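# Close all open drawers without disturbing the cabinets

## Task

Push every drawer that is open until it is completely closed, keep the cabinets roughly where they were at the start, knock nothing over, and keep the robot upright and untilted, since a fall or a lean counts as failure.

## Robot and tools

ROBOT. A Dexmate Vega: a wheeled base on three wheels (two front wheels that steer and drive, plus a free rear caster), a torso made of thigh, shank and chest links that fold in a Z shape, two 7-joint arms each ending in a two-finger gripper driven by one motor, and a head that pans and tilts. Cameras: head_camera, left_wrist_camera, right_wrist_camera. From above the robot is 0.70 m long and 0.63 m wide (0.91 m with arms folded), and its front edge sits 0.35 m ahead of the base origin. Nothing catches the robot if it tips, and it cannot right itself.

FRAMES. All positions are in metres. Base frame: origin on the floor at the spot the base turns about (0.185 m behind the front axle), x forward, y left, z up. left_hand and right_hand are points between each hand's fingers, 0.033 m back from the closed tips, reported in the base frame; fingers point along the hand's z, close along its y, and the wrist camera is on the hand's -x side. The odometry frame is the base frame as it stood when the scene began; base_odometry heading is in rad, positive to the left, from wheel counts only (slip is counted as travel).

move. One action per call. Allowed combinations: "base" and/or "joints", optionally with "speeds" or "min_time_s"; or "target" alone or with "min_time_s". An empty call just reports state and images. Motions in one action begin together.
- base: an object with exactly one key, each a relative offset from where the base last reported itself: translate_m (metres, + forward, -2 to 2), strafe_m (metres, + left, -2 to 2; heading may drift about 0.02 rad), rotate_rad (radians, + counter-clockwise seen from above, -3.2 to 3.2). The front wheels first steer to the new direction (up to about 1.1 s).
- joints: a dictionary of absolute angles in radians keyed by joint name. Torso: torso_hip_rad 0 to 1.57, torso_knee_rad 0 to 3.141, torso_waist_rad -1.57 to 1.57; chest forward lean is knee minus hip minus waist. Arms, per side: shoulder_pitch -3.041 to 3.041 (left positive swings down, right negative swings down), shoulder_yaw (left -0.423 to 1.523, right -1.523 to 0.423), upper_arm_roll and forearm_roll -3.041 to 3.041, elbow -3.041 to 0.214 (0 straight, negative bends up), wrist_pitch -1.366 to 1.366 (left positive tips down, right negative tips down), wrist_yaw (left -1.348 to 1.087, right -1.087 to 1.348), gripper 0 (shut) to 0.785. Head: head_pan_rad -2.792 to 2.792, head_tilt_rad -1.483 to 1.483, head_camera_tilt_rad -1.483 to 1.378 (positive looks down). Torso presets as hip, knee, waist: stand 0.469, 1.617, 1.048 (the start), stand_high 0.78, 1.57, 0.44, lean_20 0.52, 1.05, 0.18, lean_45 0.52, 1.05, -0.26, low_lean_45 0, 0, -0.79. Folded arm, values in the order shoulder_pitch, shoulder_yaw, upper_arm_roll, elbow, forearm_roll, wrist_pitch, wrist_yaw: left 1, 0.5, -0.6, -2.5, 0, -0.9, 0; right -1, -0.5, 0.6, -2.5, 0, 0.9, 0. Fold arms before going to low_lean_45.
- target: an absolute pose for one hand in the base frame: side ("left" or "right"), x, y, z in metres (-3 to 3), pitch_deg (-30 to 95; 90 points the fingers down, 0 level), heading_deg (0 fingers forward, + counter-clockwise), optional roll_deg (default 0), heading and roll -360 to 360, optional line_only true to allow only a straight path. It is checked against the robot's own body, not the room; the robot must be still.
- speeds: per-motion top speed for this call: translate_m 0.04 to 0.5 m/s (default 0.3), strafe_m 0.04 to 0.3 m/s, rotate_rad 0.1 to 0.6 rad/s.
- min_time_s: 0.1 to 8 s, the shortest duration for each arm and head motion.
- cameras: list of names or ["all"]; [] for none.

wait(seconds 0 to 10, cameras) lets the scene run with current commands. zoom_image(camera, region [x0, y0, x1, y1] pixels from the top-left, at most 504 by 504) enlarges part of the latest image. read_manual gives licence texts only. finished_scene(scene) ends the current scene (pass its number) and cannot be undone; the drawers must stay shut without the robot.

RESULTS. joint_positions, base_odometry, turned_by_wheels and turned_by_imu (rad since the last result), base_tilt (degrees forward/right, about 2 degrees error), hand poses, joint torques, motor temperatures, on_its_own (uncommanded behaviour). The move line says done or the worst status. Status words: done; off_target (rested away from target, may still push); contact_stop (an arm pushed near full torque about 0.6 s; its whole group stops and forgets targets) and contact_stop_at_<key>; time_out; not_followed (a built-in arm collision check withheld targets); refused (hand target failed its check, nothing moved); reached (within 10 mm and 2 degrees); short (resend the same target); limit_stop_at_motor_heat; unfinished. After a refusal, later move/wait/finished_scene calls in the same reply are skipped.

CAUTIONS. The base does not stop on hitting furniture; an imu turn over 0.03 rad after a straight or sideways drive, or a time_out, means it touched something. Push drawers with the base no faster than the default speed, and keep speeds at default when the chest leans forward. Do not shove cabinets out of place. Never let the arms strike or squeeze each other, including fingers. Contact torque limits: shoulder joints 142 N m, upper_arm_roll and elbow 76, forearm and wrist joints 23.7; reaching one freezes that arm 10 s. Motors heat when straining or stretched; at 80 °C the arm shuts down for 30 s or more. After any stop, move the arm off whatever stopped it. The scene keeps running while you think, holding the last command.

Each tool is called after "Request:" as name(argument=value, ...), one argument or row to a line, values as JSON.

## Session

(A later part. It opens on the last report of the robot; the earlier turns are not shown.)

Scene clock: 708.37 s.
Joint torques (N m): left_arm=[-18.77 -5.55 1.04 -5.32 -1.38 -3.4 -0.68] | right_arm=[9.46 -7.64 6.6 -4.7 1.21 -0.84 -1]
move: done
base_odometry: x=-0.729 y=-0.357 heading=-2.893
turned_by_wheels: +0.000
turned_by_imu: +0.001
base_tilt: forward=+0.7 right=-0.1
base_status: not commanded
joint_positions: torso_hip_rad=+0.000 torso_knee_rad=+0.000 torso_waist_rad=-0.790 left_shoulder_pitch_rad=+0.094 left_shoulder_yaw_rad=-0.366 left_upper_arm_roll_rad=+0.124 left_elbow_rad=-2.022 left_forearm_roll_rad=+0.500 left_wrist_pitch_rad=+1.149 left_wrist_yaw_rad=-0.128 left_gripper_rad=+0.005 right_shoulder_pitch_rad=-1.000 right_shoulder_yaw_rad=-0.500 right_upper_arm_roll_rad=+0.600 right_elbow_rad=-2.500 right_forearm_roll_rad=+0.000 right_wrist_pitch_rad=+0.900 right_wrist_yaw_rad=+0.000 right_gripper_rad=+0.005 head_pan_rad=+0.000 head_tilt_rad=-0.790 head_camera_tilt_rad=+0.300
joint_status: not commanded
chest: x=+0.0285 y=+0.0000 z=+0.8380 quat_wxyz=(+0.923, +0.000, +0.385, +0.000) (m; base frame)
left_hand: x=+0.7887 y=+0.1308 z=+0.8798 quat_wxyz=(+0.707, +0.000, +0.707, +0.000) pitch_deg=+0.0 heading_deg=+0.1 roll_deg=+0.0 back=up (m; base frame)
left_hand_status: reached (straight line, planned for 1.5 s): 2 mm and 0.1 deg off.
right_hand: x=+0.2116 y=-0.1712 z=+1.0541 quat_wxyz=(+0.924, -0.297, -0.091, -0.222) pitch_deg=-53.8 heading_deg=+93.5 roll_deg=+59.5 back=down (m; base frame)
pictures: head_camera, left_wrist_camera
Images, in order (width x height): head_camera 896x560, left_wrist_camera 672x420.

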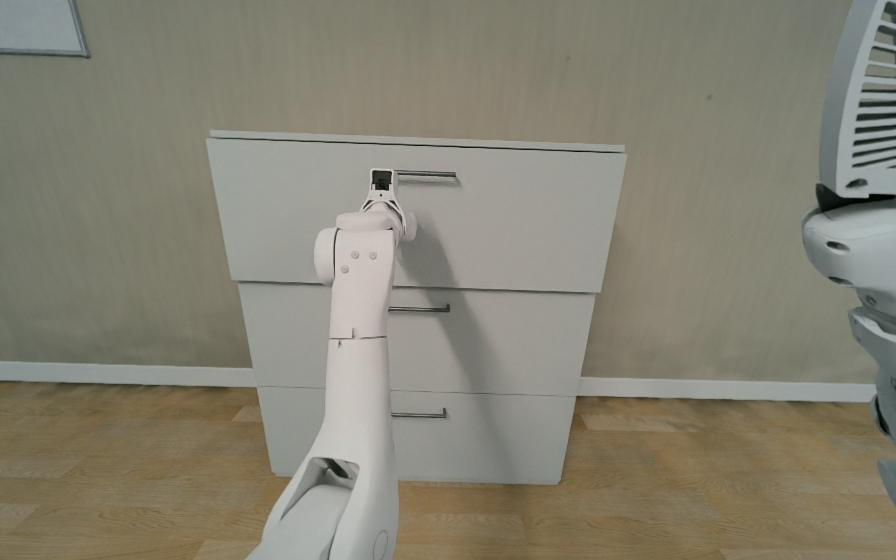

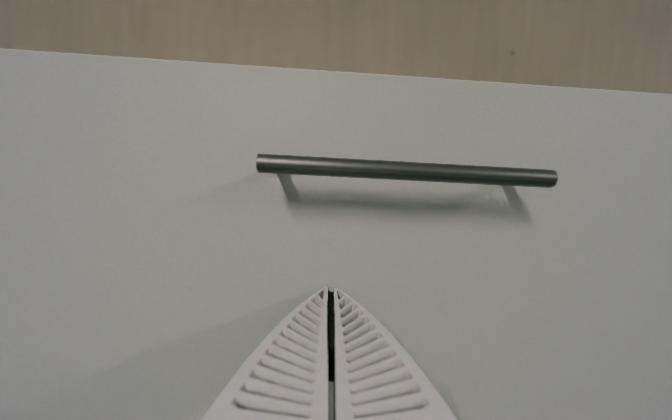

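Request:
move(
  target={"side": "left", "x": 0.81, "y": 0.13, "z": 0.88, "pitch_deg": 0, "heading_deg": 0, "line_only": true},
  min_time_s=1.0,
  cameras=["head_camera", "left_wrist_camera"],
)

Scene clock: 714.57 s.
Joint torques (N m): left_arm=[-19.87 -8.3 -0.95 -6.89 -0.39 -2.92 0.48] | right_arm=[9.46 -7.63 6.39 -4.84 1.19 -0.58 -0.89]
move: done
base_odometry: x=-0.729 y=-0.357 heading=-2.893
turned_by_wheels: +0.000
turned_by_imu: +0.001
base_tilt: forward=+0.6 right=-0.1
base_status: not commanded
joint_positions: torso_hip_rad=+0.000 torso_knee_rad=+0.000 torso_waist_rad=-0.790 left_shoulder_pitch_rad=+0.058 left_shoulder_yaw_rad=-0.373 left_upper_arm_roll_rad=+0.089 left_elbow_rad=-1.935 left_forearm_roll_rad=+0.480 left_wrist_pitch_rad=+1.092 left_wrist_yaw_rad=-0.114 left_gripper_rad=+0.005 right_shoulder_pitch_rad=-1.000 right_shoulder_yaw_rad=-0.500 right_upper_arm_roll_rad=+0.600 right_elbow_rad=-2.500 right_forearm_roll_rad=+0.000 right_wrist_pitch_rad=+0.900 right_wrist_yaw_rad=+0.000 right_gripper_rad=+0.005 head_pan_rad=+0.000 head_tilt_rad=-0.790 head_camera_tilt_rad=+0.300
joint_status: not commanded
chest: x=+0.0285 y=+0.0000 z=+0.8380 quat_wxyz=(+0.923, +0.000, +0.385, +0.000) (m; base frame)
left_hand: x=+0.8087 y=+0.1301 z=+0.8797 quat_wxyz=(+0.707, +0.000, +0.707, +0.000) pitch_deg=+0.0 heading_deg=+0.0 roll_deg=+0.0 back=up (m; base frame)
left_hand_status: reached (straight line, planned for 1.0 s): 1 mm and 0.0 deg off.
right_hand: x=+0.2116 y=-0.1712 z=+1.0541 quat_wxyz=(+0.924, -0.297, -0.091, -0.222) pitch_deg=-53.8 heading_deg=+93.5 roll_deg=+59.5 back=down (m; base frame)
pictures: head_camera, left_wrist_camera
Images, in order (width x height): head_camera 896x560, left_wrist_camera 672x420.

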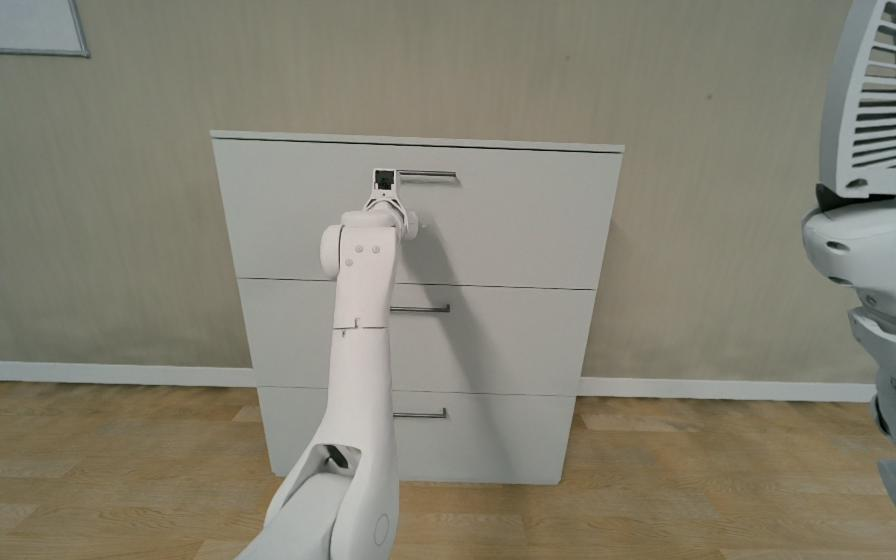

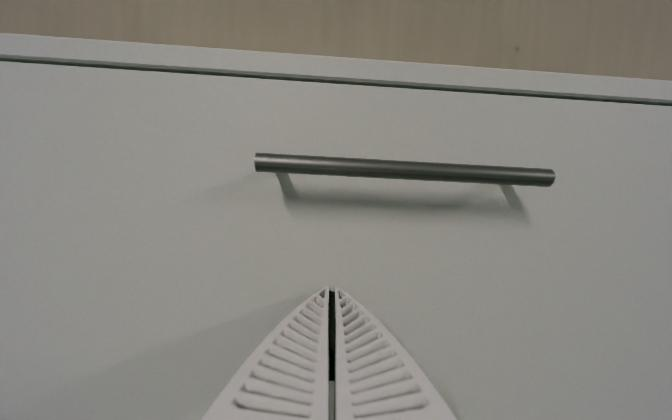

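Request:
zoom_image(
  camera="head_camera",
  region=[200, 120, 340, 300],
)

Request:
zoom_image(
  camera="head_camera",
  region=[500, 130, 640, 310],
)

Scaled by 2.800 from the camera's 896x560 image, which has a finer 960x600 frame.

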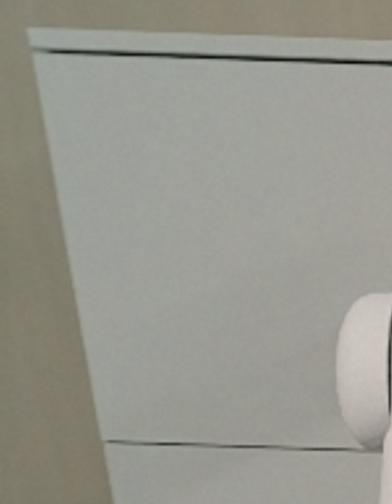

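Scaled by 2.800 from the camera's 896x560 image, which has a finer 960x600 frame.

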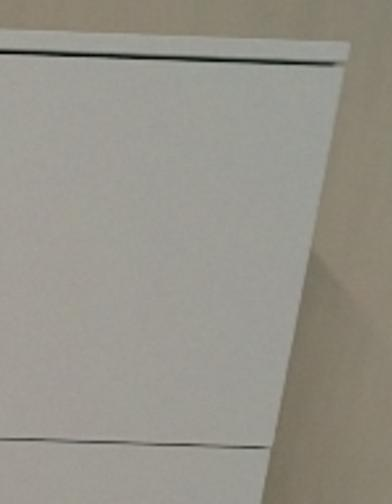

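Request:
move(
  target={"side": "left", "x": 0.819, "y": 0.13, "z": 0.88, "pitch_deg": 0, "heading_deg": 0, "line_only": true},
  min_time_s=1.0,
  cameras=["head_camera", "left_wrist_camera"],
)

Scene clock: 722.77 s.
Joint torques (N m): left_arm=[-20.82 -2.21 -3.53 4.77 -0.38 -3.53 0.17] | right_arm=[9.99 -8.07 6.67 -4.49 1.27 -0.59 -0.95]
move: done
base_odometry: x=-0.729 y=-0.357 heading=-2.892
turned_by_wheels: +0.000
turned_by_imu: +0.001
base_tilt: forward=+0.6 right=-0.1
base_status: not commanded
joint_positions: torso_hip_rad=+0.000 torso_knee_rad=+0.000 torso_waist_rad=-0.790 left_shoulder_pitch_rad=+0.041 left_shoulder_yaw_rad=-0.374 left_upper_arm_roll_rad=+0.074 left_elbow_rad=-1.896 left_forearm_roll_rad=+0.472 left_wrist_pitch_rad=+1.067 left_wrist_yaw_rad=-0.107 left_gripper_rad=+0.005 right_shoulder_pitch_rad=-1.000 right_shoulder_yaw_rad=-0.500 right_upper_arm_roll_rad=+0.600 right_elbow_rad=-2.500 right_forearm_roll_rad=+0.000 right_wrist_pitch_rad=+0.900 right_wrist_yaw_rad=+0.000 right_gripper_rad=+0.005 head_pan_rad=+0.000 head_tilt_rad=-0.790 head_camera_tilt_rad=+0.300
joint_status: not commanded
chest: x=+0.0283 y=+0.0000 z=+0.8381 quat_wxyz=(+0.923, +0.000, +0.385, +0.000) (m; base frame)
left_hand: x=+0.8172 y=+0.1300 z=+0.8806 quat_wxyz=(+0.707, +0.000, +0.707, +0.000) pitch_deg=+0.0 heading_deg=+0.0 roll_deg=+0.0 back=up (m; base frame)
left_hand_status: reached (straight line, planned for 1.0 s): 2 mm and 0.0 deg off.
right_hand: x=+0.2112 y=-0.1712 z=+1.0543 quat_wxyz=(+0.924, -0.297, -0.091, -0.222) pitch_deg=-53.8 heading_deg=+93.5 roll_deg=+59.4 back=down (m; base frame)
pictures: head_camera, left_wrist_camera
Images, in order (width x height): head_camera 896x560, left_wrist_camera 672x420.

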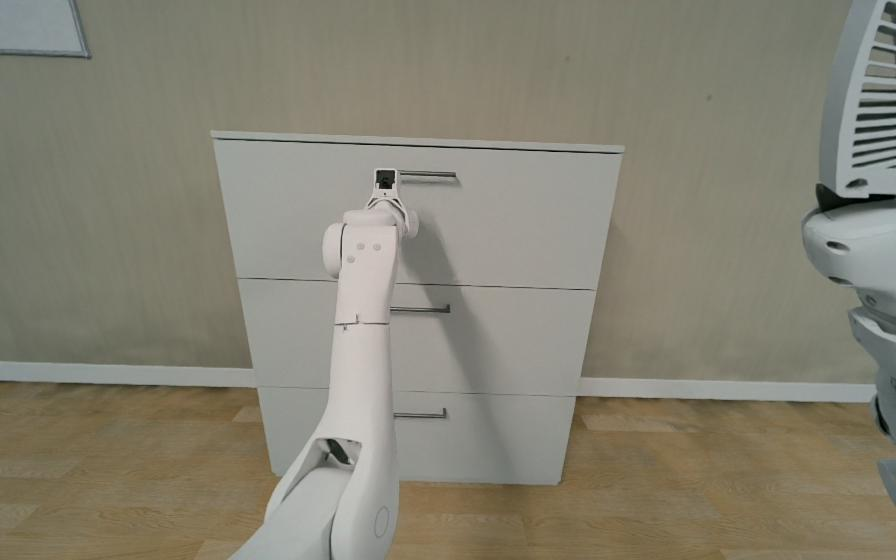

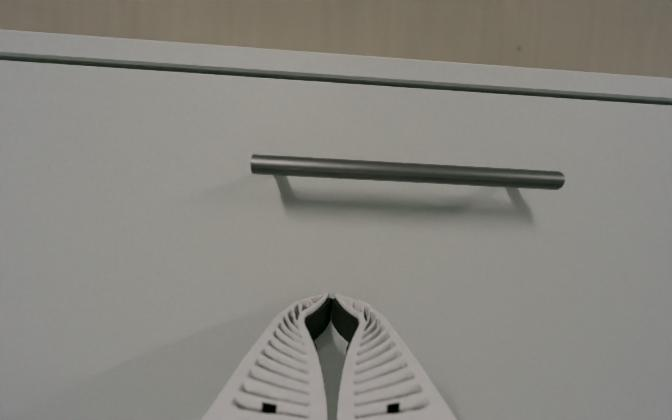

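Request:
move(
  target={"side": "left", "x": 0.68, "y": 0.17, "z": 0.86, "pitch_deg": 0, "heading_deg": 0, "line_only": true},
  cameras=["left_wrist_camera"],
)

Request:
move(
  target={"side": "left", "x": 0.66, "y": 0.2, "z": 0.8, "pitch_deg": 0, "heading_deg": 0, "roll_deg": -90},
  cameras=["head_camera", "left_wrist_camera"],
)

Scene clock: 737.87 s.
Joint torques (N m): left_arm=[-10.08 -8.41 6.05 -5.91 0 -1.3 0] | right_arm=[9.59 -6.92 6.57 -4.63 1.23 -1.12 -1.02]
move: done
base_odometry: x=-0.729 y=-0.357 heading=-2.893
turned_by_wheels: +0.000
turned_by_imu: +0.001
base_tilt: forward=+0.7 right=-0.1
base_status: not commanded
joint_positions: torso_hip_rad=+0.000 torso_knee_rad=+0.000 torso_waist_rad=-0.790 left_shoulder_pitch_rad=+0.297 left_shoulder_yaw_rad=-0.313 left_upper_arm_roll_rad=+0.243 left_elbow_rad=-2.453 left_forearm_roll_rad=+0.846 left_wrist_pitch_rad=+1.365 left_wrist_yaw_rad=-0.472 left_gripper_rad=+0.005 right_shoulder_pitch_rad=-1.000 right_shoulder_yaw_rad=-0.500 right_upper_arm_roll_rad=+0.600 right_elbow_rad=-2.500 right_forearm_roll_rad=+0.000 right_wrist_pitch_rad=+0.900 right_wrist_yaw_rad=+0.000 right_gripper_rad=+0.005 head_pan_rad=+0.000 head_tilt_rad=-0.790 head_camera_tilt_rad=+0.300
joint_status: not commanded
chest: x=+0.0285 y=+0.0000 z=+0.8380 quat_wxyz=(+0.923, +0.000, +0.385, +0.000) (m; base frame)
left_hand: x=+0.6812 y=+0.1698 z=+0.8598 quat_wxyz=(+0.707, +0.000, +0.707, +0.000) pitch_deg=+0.0 heading_deg=+0.0 roll_deg=+0.0 back=up (m; base frame)
left_hand_status: reached (straight line, planned for 2.7 s): 1 mm and 0.0 deg off.
right_hand: x=+0.2115 y=-0.1712 z=+1.0541 quat_wxyz=(+0.924, -0.297, -0.091, -0.222) pitch_deg=-53.8 heading_deg=+93.5 roll_deg=+59.5 back=down (m; base frame)
pictures: left_wrist_camera
Images, in order (width x height): left_wrist_camera 672x420.

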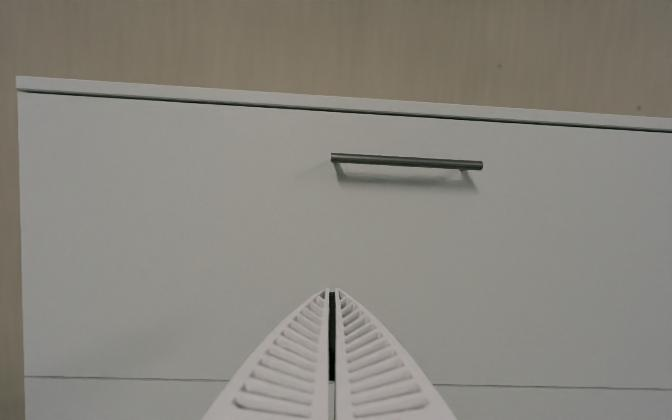

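Scene clock: 743.67 s.
Joint torques (N m): left_arm=[-15.55 4.12 -10.69 -6.62 0.64 0.67 1.52] | right_arm=[10.46 -6.89 6.79 -5.16 1.19 -0.48 -0.79]
move: done
base_odometry: x=-0.729 y=-0.357 heading=-2.893
turned_by_wheels: +0.000
turned_by_imu: +0.001
base_tilt: forward=+0.6 right=+0.0
base_status: not commanded
joint_positions: torso_hip_rad=+0.000 torso_knee_rad=+0.000 torso_waist_rad=-0.790 left_shoulder_pitch_rad=+0.274 left_shoulder_yaw_rad=+0.913 left_upper_arm_roll_rad=+0.669 left_elbow_rad=-2.518 left_forearm_roll_rad=+1.248 left_wrist_pitch_rad=+1.050 left_wrist_yaw_rad=-0.926 left_gripper_rad=+0.005 right_shoulder_pitch_rad=-1.000 right_shoulder_yaw_rad=-0.500 right_upper_arm_roll_rad=+0.600 right_elbow_rad=-2.500 right_forearm_roll_rad=+0.000 right_wrist_pitch_rad=+0.900 right_wrist_yaw_rad=+0.000 right_gripper_rad=+0.005 head_pan_rad=+0.000 head_tilt_rad=-0.790 head_camera_tilt_rad=+0.300
joint_status: not commanded
chest: x=+0.0285 y=+0.0000 z=+0.8380 quat_wxyz=(+0.923, +0.000, +0.385, +0.000) (m; base frame)
left_hand: x=+0.6602 y=+0.1996 z=+0.8004 quat_wxyz=(+0.502, +0.498, +0.502, +0.498) pitch_deg=+0.0 heading_deg=+0.0 roll_deg=+89.5 (m; base frame)
left_hand_status: reached (straight line, planned for 4.2 s): 1 mm and 0.5 deg off.
right_hand: x=+0.2115 y=-0.1712 z=+1.0541 quat_wxyz=(+0.924, -0.297, -0.091, -0.222) pitch_deg=-53.8 heading_deg=+93.5 roll_deg=+59.5 back=down (m; base frame)
pictures: head_camera, left_wrist_camera
Images, in order (width x height): head_camera 896x560, left_wrist_camera 672x420.

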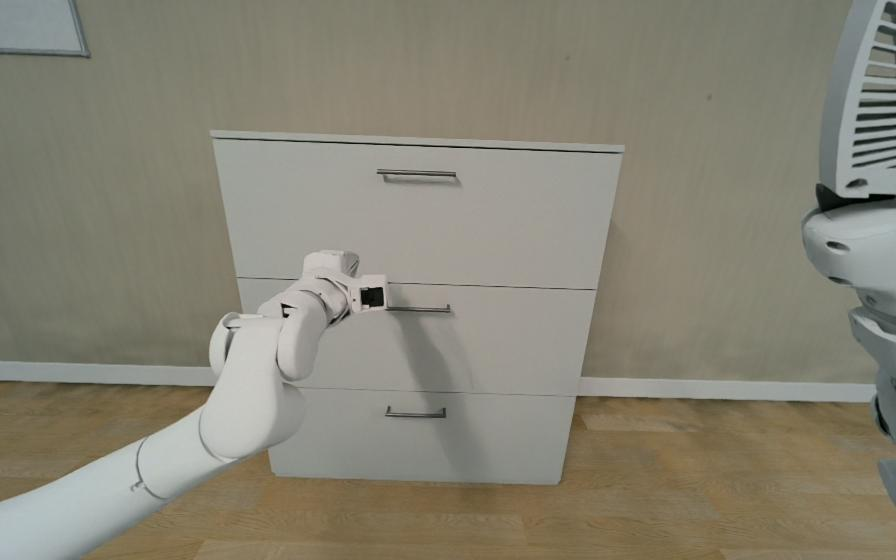

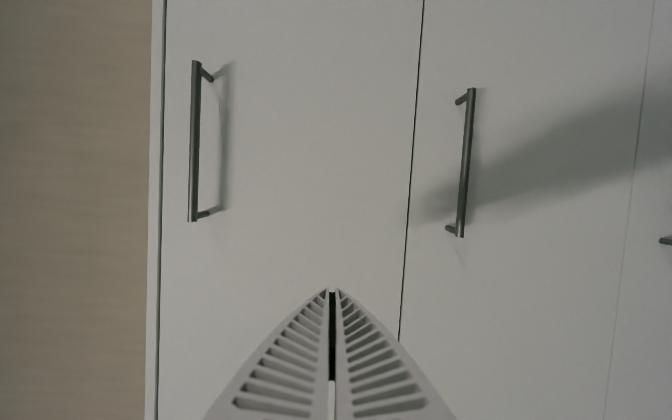

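Request:
move(
  joints={"head_pan_rad": -1.56, "head_camera_tilt_rad": 0.3},
  cameras=["head_camera"],
)

Scene clock: 799.97 s.
Joint torques (N m): left_arm=[-14.82 4.13 -8.71 -7.66 1.48 -0.76 1.29] | right_arm=[9 -7.39 6.76 -5.2 1.24 -0.83 -0.92]
move: done
base_odometry: x=-0.729 y=-0.357 heading=-2.893
turned_by_wheels: +0.000
turned_by_imu: +0.001
base_tilt: forward=+0.7 right=+0.0
base_status: not commanded
joint_positions: torso_hip_rad=+0.000 torso_knee_rad=+0.000 torso_waist_rad=-0.790 left_shoulder_pitch_rad=+0.274 left_shoulder_yaw_rad=+0.919 left_upper_arm_roll_rad=+0.671 left_elbow_rad=-2.519 left_forearm_roll_rad=+1.250 left_wrist_pitch_rad=+1.047 left_wrist_yaw_rad=-0.928 left_gripper_rad=+0.005 right_shoulder_pitch_rad=-1.000 right_shoulder_yaw_rad=-0.500 right_upper_arm_roll_rad=+0.600 right_elbow_rad=-2.500 right_forearm_roll_rad=+0.000 right_wrist_pitch_rad=+0.900 right_wrist_yaw_rad=+0.000 right_gripper_rad=+0.005 head_pan_rad=-1.560 head_tilt_rad=-0.790 head_camera_tilt_rad=+0.300
joint_status: all done
chest: x=+0.0285 y=+0.0000 z=+0.8380 quat_wxyz=(+0.923, +0.000, +0.385, +0.000) (m; base frame)
left_hand: x=+0.6600 y=+0.2000 z=+0.7997 quat_wxyz=(+0.500, +0.500, +0.500, +0.500) pitch_deg=+0.0 heading_deg=+0.0 roll_deg=+90.0 (m; base frame)
right_hand: x=+0.2115 y=-0.1712 z=+1.0541 quat_wxyz=(+0.924, -0.297, -0.091, -0.222) pitch_deg=-53.8 heading_deg=+93.5 roll_deg=+59.5 back=down (m; base frame)
pictures: head_camera
Images, in order (width x height): head_camera 896x560.

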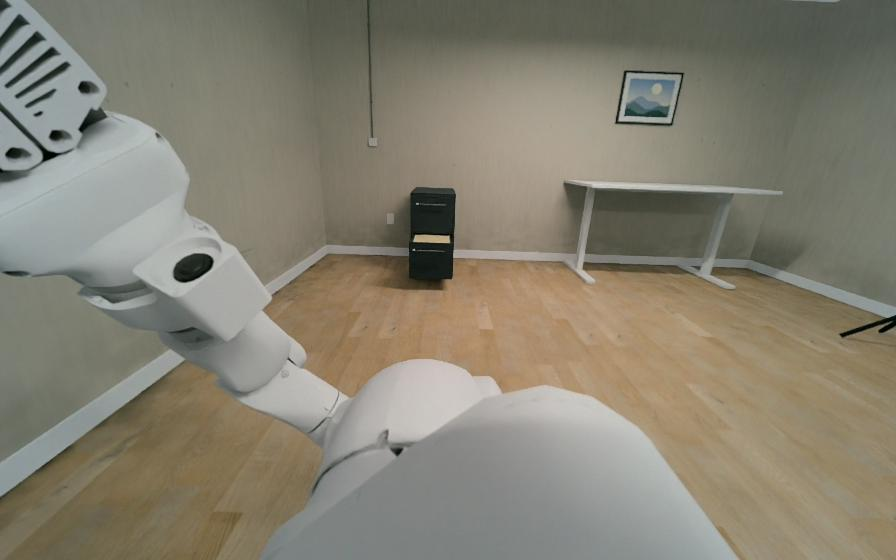

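Request:
zoom_image(
  camera="head_camera",
  region=[380, 170, 490, 290],
)

Scaled by 4.200 from the camera's 896x560 image, which has a finer 960x600 frame.

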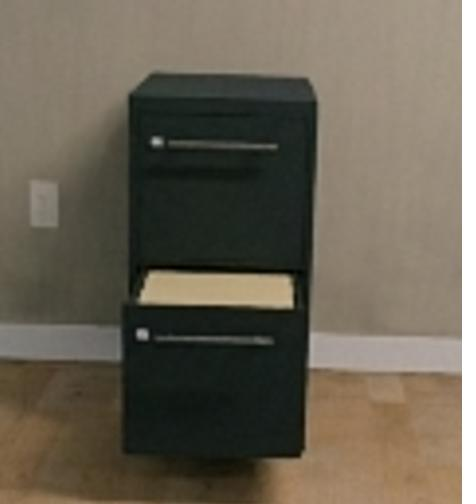

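Request:
move(
  joints={"left_shoulder_pitch_rad": 1.0, "left_shoulder_yaw_rad": 0.0, "left_upper_arm_roll_rad": 0.0, "left_elbow_rad": -1.969, "left_forearm_roll_rad": 0.0, "left_wrist_pitch_rad": 0.492, "left_wrist_yaw_rad": 0.0, "torso_waist_rad": -1.0, "head_tilt_rad": -1.0, "head_pan_rad": 0.0},
  base={"rotate_rad": -1.66},
  cameras=["head_camera", "left_wrist_camera"],
)

Scene clock: 861.10 s.
Joint torques (N m): left_arm=[-2.57 -0.89 -4.04 -13.43 -0.03 -2.82 0.6] | right_arm=[8.72 -5.73 7.3 -5.77 1.38 -0.94 -1.08]
move: done
base_odometry: x=-0.731 y=-0.357 heading=+1.728
turned_by_wheels: -1.663
turned_by_imu: -1.630
base_tilt: forward=+0.7 right=-0.1
base_status: done
joint_positions: torso_hip_rad=+0.000 torso_knee_rad=+0.000 torso_waist_rad=-1.000 left_shoulder_pitch_rad=+0.996 left_shoulder_yaw_rad=+0.005 left_upper_arm_roll_rad=+0.004 left_elbow_rad=-1.972 left_forearm_roll_rad=+0.006 left_wrist_pitch_rad=+0.495 left_wrist_yaw_rad=-0.005 left_gripper_rad=+0.005 right_shoulder_pitch_rad=-1.000 right_shoulder_yaw_rad=-0.500 right_upper_arm_roll_rad=+0.600 right_elbow_rad=-2.500 right_forearm_roll_rad=+0.000 right_wrist_pitch_rad=+0.900 right_wrist_yaw_rad=+0.000 right_gripper_rad=+0.005 head_pan_rad=+0.000 head_tilt_rad=-1.000 head_camera_tilt_rad=+0.300
joint_status: all done
chest: x=+0.0966 y=+0.0000 z=+0.7729 quat_wxyz=(+0.878, +0.000, +0.479, +0.000) (m; base frame)
left_hand: x=+0.6218 y=+0.2274 z=+0.2223 quat_wxyz=(+0.502, +0.006, +0.865, +0.000) pitch_deg=+29.8 heading_deg=-0.3 roll_deg=+0.4 back=up (m; base frame)
right_hand: x=+0.3206 y=-0.1712 z=+0.9461 quat_wxyz=(+0.929, -0.319, +0.006, -0.190) pitch_deg=-52.8 heading_deg=+77.3 roll_deg=+79.6 (m; base frame)
pictures: head_camera, left_wrist_camera
Images, in order (width x height): head_camera 896x560, left_wrist_camera 672x420.

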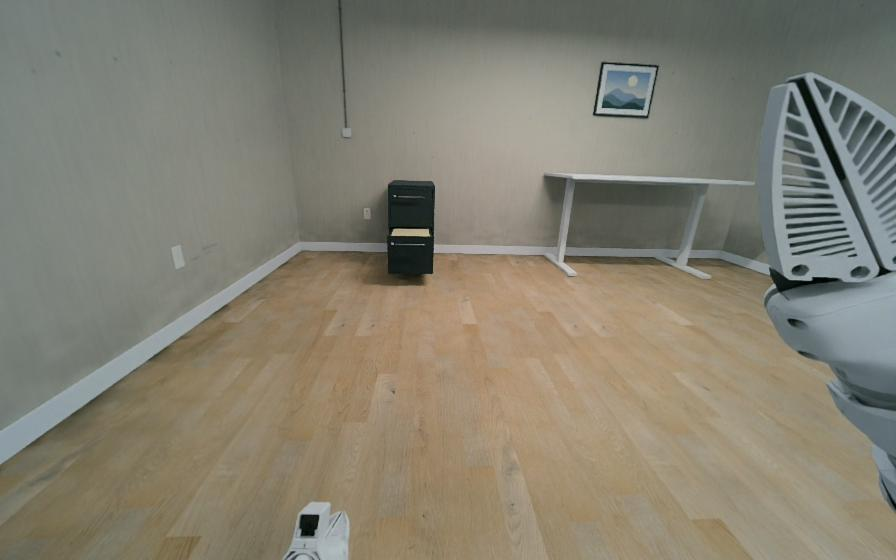

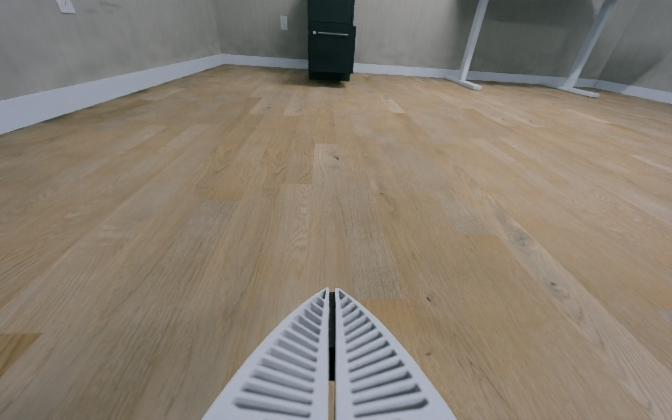

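Request:
move(
  base={"translate_m": 1.45},
  speeds={"translate_m": 0.4},
  cameras=["head_camera", "left_wrist_camera"],
)

Scene clock: 874.27 s.
Joint torques (N m): left_arm=[-0.86 -2.27 -1.81 -13.45 -0.29 -1.68 0.29] | right_arm=[8.16 -6.93 7.3 -4.41 1.41 -0.34 -1.1]
move: done
base_odometry: x=-0.962 y=+1.074 heading=+1.728
turned_by_wheels: +0.000
turned_by_imu: +0.000
base_tilt: forward=+0.6 right=-0.1
base_status: done
joint_positions: torso_hip_rad=+0.000 torso_knee_rad=+0.000 torso_waist_rad=-1.000 left_shoulder_pitch_rad=+1.000 left_shoulder_yaw_rad=+0.000 left_upper_arm_roll_rad=+0.000 left_elbow_rad=-1.969 left_forearm_roll_rad=+0.000 left_wrist_pitch_rad=+0.492 left_wrist_yaw_rad=+0.000 left_gripper_rad=+0.005 right_shoulder_pitch_rad=-1.000 right_shoulder_yaw_rad=-0.500 right_upper_arm_roll_rad=+0.600 right_elbow_rad=-2.500 right_forearm_roll_rad=+0.000 right_wrist_pitch_rad=+0.900 right_wrist_yaw_rad=+0.000 right_gripper_rad=+0.005 head_pan_rad=+0.000 head_tilt_rad=-1.000 head_camera_tilt_rad=+0.300
joint_status: not commanded
chest: x=+0.0966 y=+0.0000 z=+0.7729 quat_wxyz=(+0.878, +0.000, +0.479, +0.000) (m; base frame)
left_hand: x=+0.6196 y=+0.2292 z=+0.2196 quat_wxyz=(+0.500, +0.000, +0.866, +0.000) pitch_deg=+30.0 heading_deg=+0.0 roll_deg=+0.0 back=up (m; base frame)
right_hand: x=+0.3207 y=-0.1712 z=+0.9461 quat_wxyz=(+0.929, -0.319, +0.006, -0.190) pitch_deg=-52.8 heading_deg=+77.3 roll_deg=+79.6 (m; base frame)
pictures: head_camera, left_wrist_camera
Images, in order (width x height): head_camera 896x560, left_wrist_camera 672x420.

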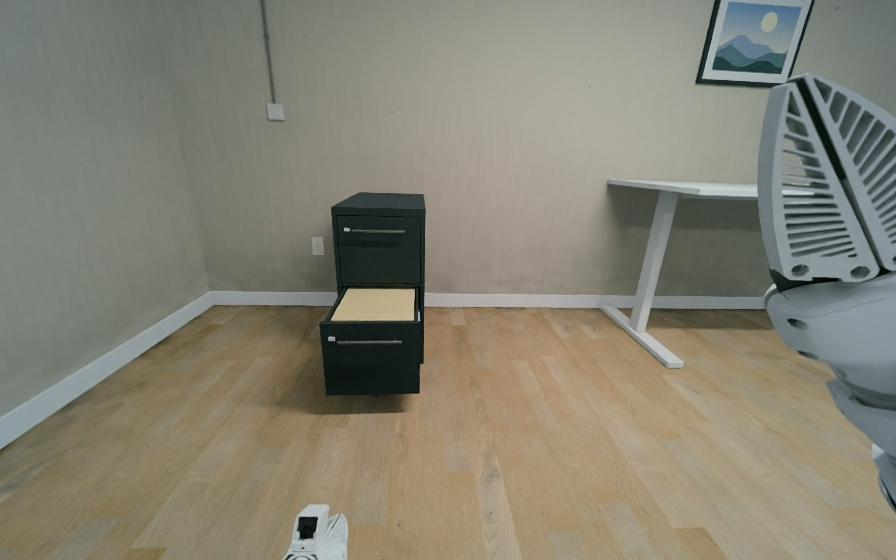

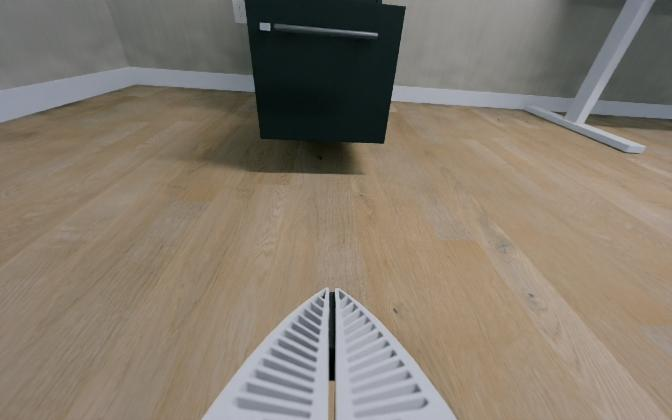

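Request:
zoom_image(
  camera="head_camera",
  region=[300, 180, 450, 410],
)

Scaled by 2.191 from the camera's 896x560 image, which has a finer 960x600 frame.

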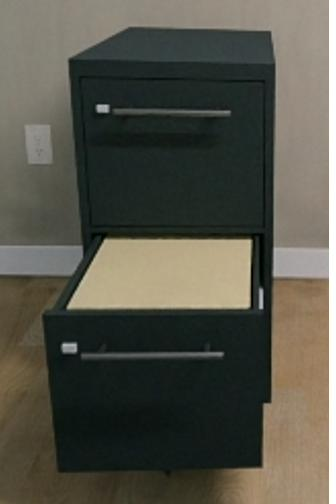

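Request:
move(
  base={"rotate_rad": 0.097},
)

Request:
move(
  target={"side": "left", "x": 0.72, "y": 0.19, "z": 0.2, "pitch_deg": 30, "heading_deg": 0},
  cameras=["head_camera", "left_wrist_camera"],
)

Scene clock: 906.93 s.
Joint torques (N m): left_arm=[-0.89 -4.07 -3.03 -13.98 -0.08 -2.04 0.25] | right_arm=[8.7 -6.85 7.31 -5.03 1.4 0.02 -1.08]
move: done
base_odometry: x=-0.962 y=+1.074 heading=+1.824
turned_by_wheels: +0.097
turned_by_imu: +0.094
base_tilt: forward=+0.7 right=-0.1
base_status: done
joint_positions: torso_hip_rad=+0.000 torso_knee_rad=+0.000 torso_waist_rad=-1.000 left_shoulder_pitch_rad=+1.000 left_shoulder_yaw_rad=+0.000 left_upper_arm_roll_rad=+0.000 left_elbow_rad=-1.969 left_forearm_roll_rad=+0.000 left_wrist_pitch_rad=+0.492 left_wrist_yaw_rad=+0.000 left_gripper_rad=+0.005 right_shoulder_pitch_rad=-1.000 right_shoulder_yaw_rad=-0.500 right_upper_arm_roll_rad=+0.600 right_elbow_rad=-2.500 right_forearm_roll_rad=+0.000 right_wrist_pitch_rad=+0.900 right_wrist_yaw_rad=+0.000 right_gripper_rad=+0.005 head_pan_rad=+0.000 head_tilt_rad=-1.000 head_camera_tilt_rad=+0.300
joint_status: not commanded
chest: x=+0.0966 y=+0.0000 z=+0.7729 quat_wxyz=(+0.878, +0.000, +0.479, +0.000) (m; base frame)
left_hand: x=+0.6196 y=+0.2292 z=+0.2196 quat_wxyz=(+0.500, +0.000, +0.866, +0.000) pitch_deg=+30.0 heading_deg=+0.0 roll_deg=+0.0 back=up (m; base frame)
right_hand: x=+0.3207 y=-0.1712 z=+0.9461 quat_wxyz=(+0.929, -0.319, +0.006, -0.190) pitch_deg=-52.8 heading_deg=+77.3 roll_deg=+79.6 (m; base frame)
pictures: none

Scene clock: 907.23 s.
Joint torques (N m): left_arm=[-1.65 -3.83 -1.99 -13.42 -0.63 -2.84 0.73] | right_arm=[8.65 -7 7.28 -5.52 1.34 -0.83 -0.97]
move: refused
base_odometry: x=-0.962 y=+1.074 heading=+1.824
turned_by_wheels: +0.000
turned_by_imu: +0.000
base_tilt: forward=+0.7 right=+0.0
base_status: not commanded
joint_positions: torso_hip_rad=+0.000 torso_knee_rad=+0.000 torso_waist_rad=-1.000 left_shoulder_pitch_rad=+1.000 left_shoulder_yaw_rad=+0.000 left_upper_arm_roll_rad=+0.000 left_elbow_rad=-1.969 left_forearm_roll_rad=+0.000 left_wrist_pitch_rad=+0.492 left_wrist_yaw_rad=+0.000 left_gripper_rad=+0.005 right_shoulder_pitch_rad=-1.000 right_shoulder_yaw_rad=-0.500 right_upper_arm_roll_rad=+0.600 right_elbow_rad=-2.500 right_forearm_roll_rad=+0.000 right_wrist_pitch_rad=+0.900 right_wrist_yaw_rad=+0.000 right_gripper_rad=+0.005 head_pan_rad=+0.000 head_tilt_rad=-1.000 head_camera_tilt_rad=+0.300
joint_status: not commanded
chest: x=+0.0966 y=+0.0000 z=+0.7729 quat_wxyz=(+0.878, +0.000, +0.479, +0.000) (m; base frame)
left_hand: x=+0.6196 y=+0.2292 z=+0.2196 quat_wxyz=(+0.500, +0.000, +0.866, +0.000) pitch_deg=+30.0 heading_deg=+0.0 roll_deg=+0.0 back=up (m; base frame)
left_hand_status: refused: the arm stands too near the robot already: the left forearm into the base, as the model's coarse spheres have them (needs 2.0 cm clear). Nothing moved. Move it clear with "joints".
right_hand: x=+0.3207 y=-0.1712 z=+0.9461 quat_wxyz=(+0.929, -0.319, +0.006, -0.190) pitch_deg=-52.8 heading_deg=+77.3 roll_deg=+79.6 (m; base frame)
pictures: head_camera, left_wrist_camera
Images, in order (width x height): head_camera 896x560, left_wrist_camera 672x420.

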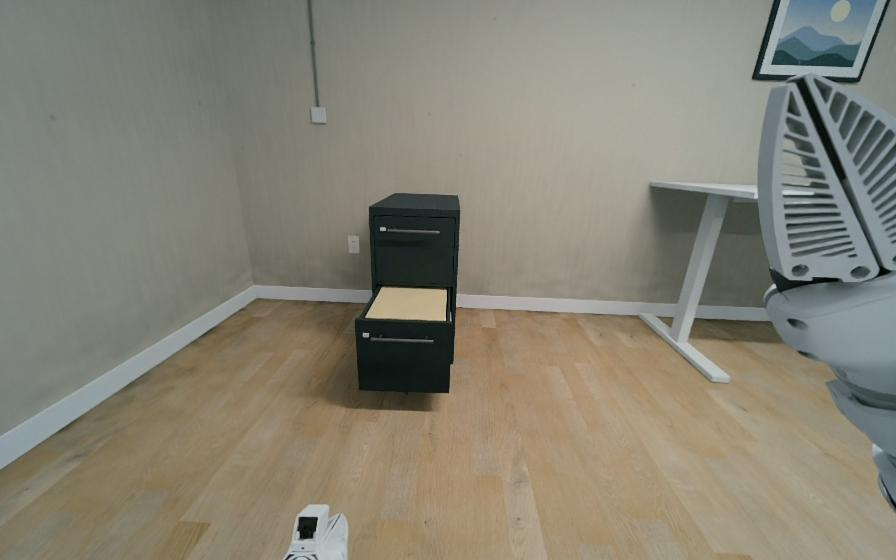

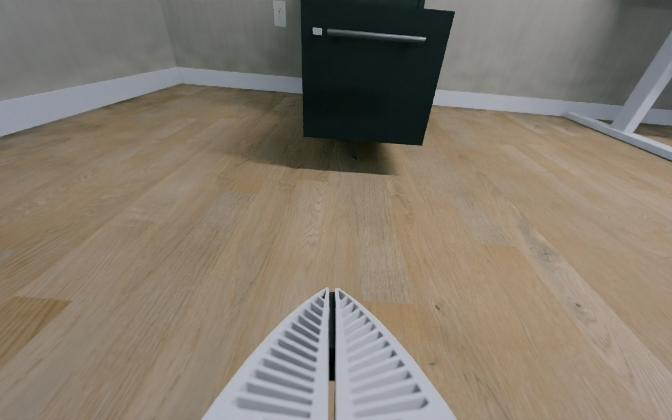

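Request:
move(
  joints={"left_shoulder_pitch_rad": 0.681, "left_elbow_rad": -1.604, "left_wrist_pitch_rad": 0.447},
  base={"translate_m": 0.4},
  speeds={"translate_m": 0.2},
  cameras=["head_camera", "left_wrist_camera"],
)

Scene clock: 918.43 s.
Joint torques (N m): left_arm=[-11.02 -2.77 -1.2 -13.09 -0.44 -2.04 0.36] | right_arm=[8.7 -6.94 7.44 -6.32 1.4 -0.28 -1.13]
move: done
base_odometry: x=-1.063 y=+1.461 heading=+1.825
turned_by_wheels: +0.000
turned_by_imu: +0.001
base_tilt: forward=+0.6 right=-0.1
base_status: done
joint_positions: torso_hip_rad=+0.000 torso_knee_rad=+0.000 torso_waist_rad=-1.000 left_shoulder_pitch_rad=+0.683 left_shoulder_yaw_rad=+0.000 left_upper_arm_roll_rad=+0.000 left_elbow_rad=-1.606 left_forearm_roll_rad=+0.000 left_wrist_pitch_rad=+0.448 left_wrist_yaw_rad=+0.000 left_gripper_rad=+0.005 right_shoulder_pitch_rad=-1.000 right_shoulder_yaw_rad=-0.500 right_upper_arm_roll_rad=+0.600 right_elbow_rad=-2.500 right_forearm_roll_rad=+0.000 right_wrist_pitch_rad=+0.900 right_wrist_yaw_rad=+0.000 right_gripper_rad=+0.005 head_pan_rad=+0.000 head_tilt_rad=-1.000 head_camera_tilt_rad=+0.300
joint_status: all done
chest: x=+0.0966 y=+0.0000 z=+0.7729 quat_wxyz=(+0.878, +0.000, +0.479, +0.000) (m; base frame)
left_hand: x=+0.7185 y=+0.2292 z=+0.1990 quat_wxyz=(+0.499, +0.000, +0.866, +0.000) pitch_deg=+30.1 heading_deg=+0.0 roll_deg=+0.0 back=up (m; base frame)
right_hand: x=+0.3207 y=-0.1712 z=+0.9461 quat_wxyz=(+0.929, -0.319, +0.006, -0.190) pitch_deg=-52.8 heading_deg=+77.3 roll_deg=+79.6 (m; base frame)
pictures: head_camera, left_wrist_camera
Images, in order (width x height): head_camera 896x560, left_wrist_camera 672x420.

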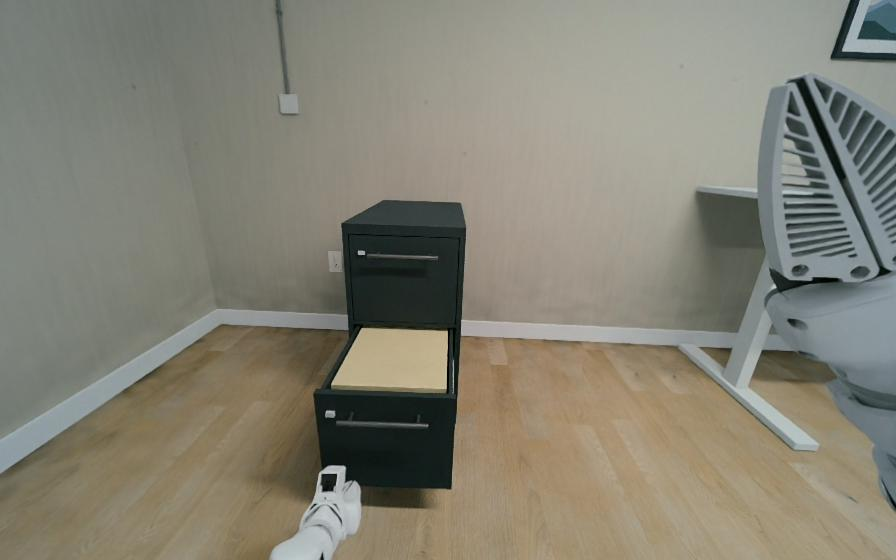

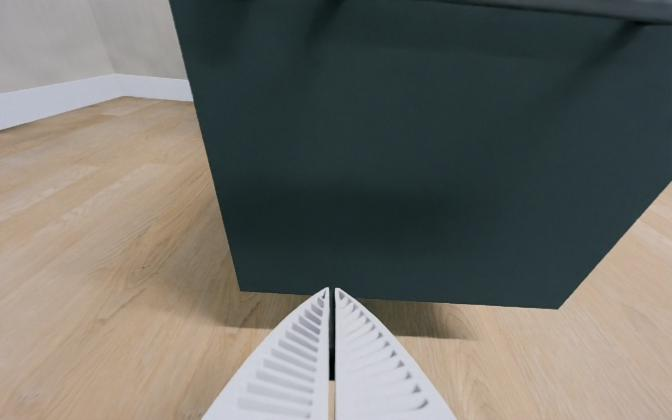

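Request:
move(
  target={"side": "left", "x": 0.75, "y": 0.18, "z": 0.2, "pitch_deg": 30, "heading_deg": 0},
  cameras=["head_camera", "left_wrist_camera"],
)

Scene clock: 931.57 s.
Joint torques (N m): left_arm=[-13.01 -3.19 -1.87 -11.94 0.44 -2.86 0.07] | right_arm=[9.18 -6.77 7.18 -5.56 1.41 -1.24 -0.99]
move: refused
base_odometry: x=-1.063 y=+1.461 heading=+1.825
turned_by_wheels: +0.000
turned_by_imu: +0.001
base_tilt: forward=+0.7 right=-0.1
base_status: not commanded
joint_positions: torso_hip_rad=+0.000 torso_knee_rad=+0.000 torso_waist_rad=-1.000 left_shoulder_pitch_rad=+0.681 left_shoulder_yaw_rad=+0.000 left_upper_arm_roll_rad=+0.000 left_elbow_rad=-1.604 left_forearm_roll_rad=+0.000 left_wrist_pitch_rad=+0.447 left_wrist_yaw_rad=+0.000 left_gripper_rad=+0.005 right_shoulder_pitch_rad=-1.000 right_shoulder_yaw_rad=-0.500 right_upper_arm_roll_rad=+0.600 right_elbow_rad=-2.500 right_forearm_roll_rad=+0.000 right_wrist_pitch_rad=+0.900 right_wrist_yaw_rad=+0.000 right_gripper_rad=+0.005 head_pan_rad=+0.000 head_tilt_rad=-1.000 head_camera_tilt_rad=+0.300
joint_status: not commanded
chest: x=+0.0966 y=+0.0000 z=+0.7729 quat_wxyz=(+0.878, +0.000, +0.479, +0.000) (m; base frame)
left_hand: x=+0.7192 y=+0.2292 z=+0.1990 quat_wxyz=(+0.500, +0.000, +0.866, +0.000) pitch_deg=+30.1 heading_deg=+0.0 roll_deg=+0.0 back=up (m; base frame)
left_hand_status: refused: the arm stands too near the robot already: the left forearm into the base, as the model's coarse spheres have them (needs 2.0 cm clear). Nothing moved. Move it clear with "joints".
right_hand: x=+0.3207 y=-0.1712 z=+0.9461 quat_wxyz=(+0.929, -0.319, +0.006, -0.190) pitch_deg=-52.8 heading_deg=+77.3 roll_deg=+79.6 (m; base frame)
pictures: head_camera, left_wrist_camera
Images, in order (width x height): head_camera 896x560, left_wrist_camera 672x420.

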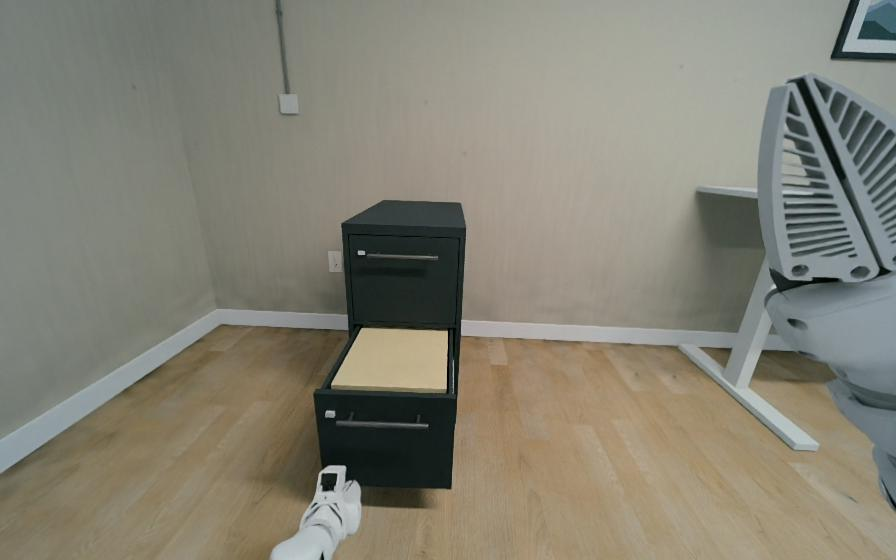

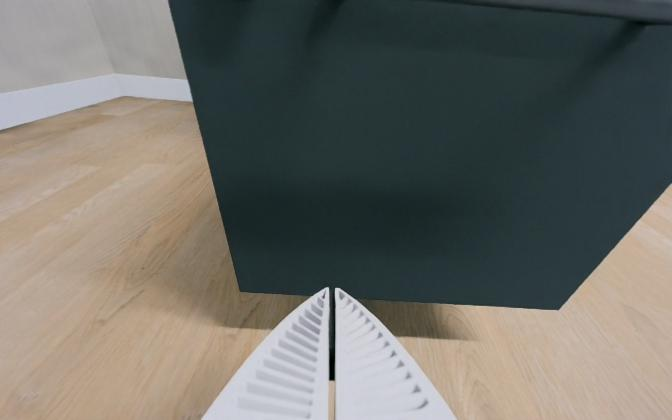

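Request:
move(
  joints={"left_shoulder_pitch_rad": 0.4115, "left_elbow_rad": -1.263, "left_wrist_pitch_rad": 0.375},
  min_time_s=2.0,
  cameras=["head_camera", "left_wrist_camera"],
)

Scene clock: 943.63 s.
Joint torques (N m): left_arm=[-19.28 -2.26 -3.49 -14.24 0.54 -1.8 -0.07] | right_arm=[8.19 -7.06 7.43 -5.53 1.42 -0.87 -0.98]
move: done
base_odometry: x=-1.063 y=+1.461 heading=+1.825
turned_by_wheels: +0.000
turned_by_imu: +0.001
base_tilt: forward=+0.7 right=+0.0
base_status: not commanded
joint_positions: torso_hip_rad=+0.000 torso_knee_rad=+0.000 torso_waist_rad=-1.000 left_shoulder_pitch_rad=+0.417 left_shoulder_yaw_rad=+0.000 left_upper_arm_roll_rad=+0.000 left_elbow_rad=-1.269 left_forearm_roll_rad=+0.000 left_wrist_pitch_rad=+0.377 left_wrist_yaw_rad=+0.000 left_gripper_rad=+0.005 right_shoulder_pitch_rad=-1.000 right_shoulder_yaw_rad=-0.500 right_upper_arm_roll_rad=+0.600 right_elbow_rad=-2.500 right_forearm_roll_rad=+0.000 right_wrist_pitch_rad=+0.900 right_wrist_yaw_rad=+0.000 right_gripper_rad=+0.005 head_pan_rad=+0.000 head_tilt_rad=-1.000 head_camera_tilt_rad=+0.300
joint_status: all done
chest: x=+0.0966 y=+0.0000 z=+0.7729 quat_wxyz=(+0.878, +0.000, +0.479, +0.000) (m; base frame)
left_hand: x=+0.7976 y=+0.2292 z=+0.1985 quat_wxyz=(+0.499, +0.000, +0.866, +0.000) pitch_deg=+30.1 heading_deg=+0.0 roll_deg=+0.0 back=up (m; base frame)
right_hand: x=+0.3207 y=-0.1712 z=+0.9461 quat_wxyz=(+0.929, -0.319, +0.006, -0.190) pitch_deg=-52.8 heading_deg=+77.3 roll_deg=+79.6 (m; base frame)
pictures: head_camera, left_wrist_camera
Images, in order (width x height): head_camera 896x560, left_wrist_camera 672x420.

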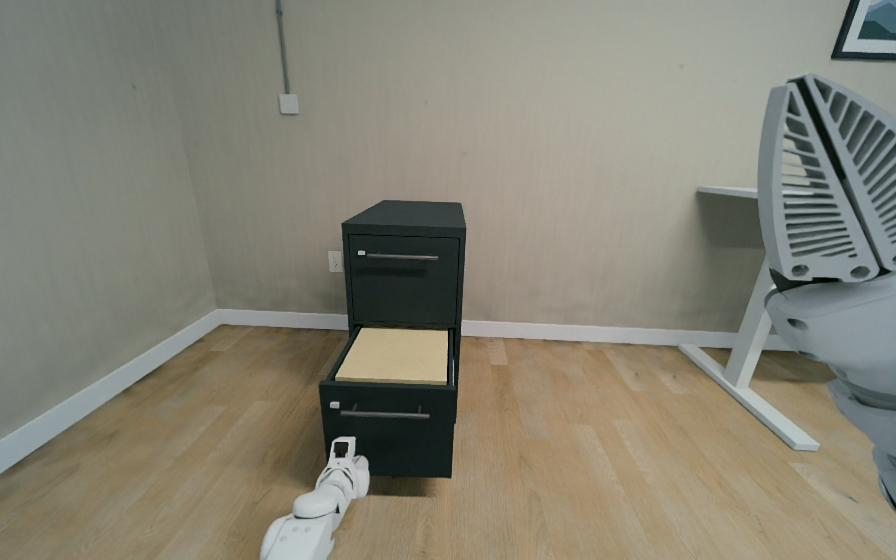

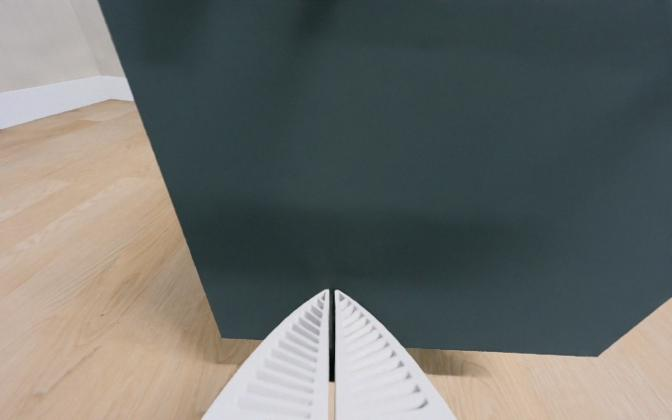

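Request:
move(
  base={"translate_m": 0.15},
  speeds={"translate_m": 0.08},
  cameras=["head_camera", "left_wrist_camera"],
)

Scene clock: 952.07 s.
Joint torques (N m): left_arm=[-15.68 -0.8 -1.06 -14.81 -0.29 -2 0.39] | right_arm=[7.58 -6.68 7.35 -5.62 1.34 -0.45 -1.15]
move: done
base_odometry: x=-1.102 y=+1.606 heading=+1.825
turned_by_wheels: +0.000
turned_by_imu: +0.001
base_tilt: forward=+0.7 right=-0.1
base_status: done
joint_positions: torso_hip_rad=+0.000 torso_knee_rad=+0.000 torso_waist_rad=-1.000 left_shoulder_pitch_rad=+0.412 left_shoulder_yaw_rad=+0.000 left_upper_arm_roll_rad=+0.000 left_elbow_rad=-1.263 left_forearm_roll_rad=+0.000 left_wrist_pitch_rad=+0.375 left_wrist_yaw_rad=+0.000 left_gripper_rad=+0.005 right_shoulder_pitch_rad=-1.000 right_shoulder_yaw_rad=-0.500 right_upper_arm_roll_rad=+0.600 right_elbow_rad=-2.500 right_forearm_roll_rad=+0.000 right_wrist_pitch_rad=+0.900 right_wrist_yaw_rad=+0.000 right_gripper_rad=+0.005 head_pan_rad=+0.000 head_tilt_rad=-1.000 head_camera_tilt_rad=+0.300
joint_status: not commanded
chest: x=+0.0966 y=+0.0000 z=+0.7729 quat_wxyz=(+0.878, +0.000, +0.479, +0.000) (m; base frame)
left_hand: x=+0.7991 y=+0.2292 z=+0.1991 quat_wxyz=(+0.500, +0.000, +0.866, +0.000) pitch_deg=+30.0 heading_deg=+0.0 roll_deg=+0.0 back=up (m; base frame)
right_hand: x=+0.3207 y=-0.1712 z=+0.9461 quat_wxyz=(+0.929, -0.319, +0.006, -0.190) pitch_deg=-52.8 heading_deg=+77.3 roll_deg=+79.6 (m; base frame)
pictures: head_camera, left_wrist_camera
Images, in order (width x height): head_camera 896x560, left_wrist_camera 672x420.

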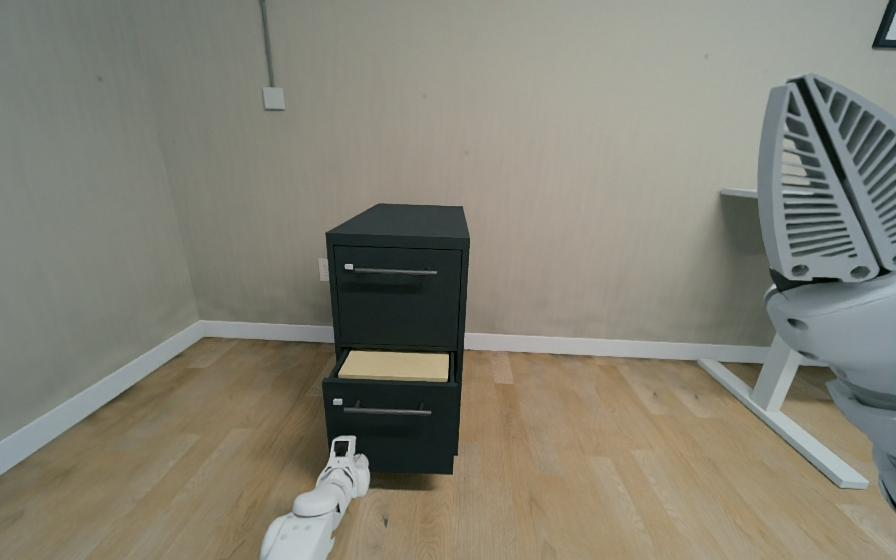

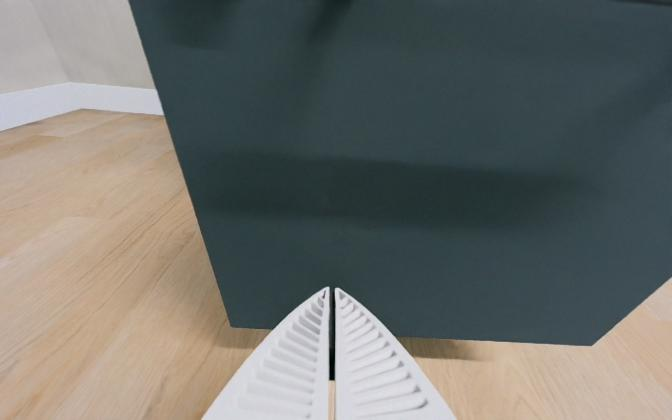

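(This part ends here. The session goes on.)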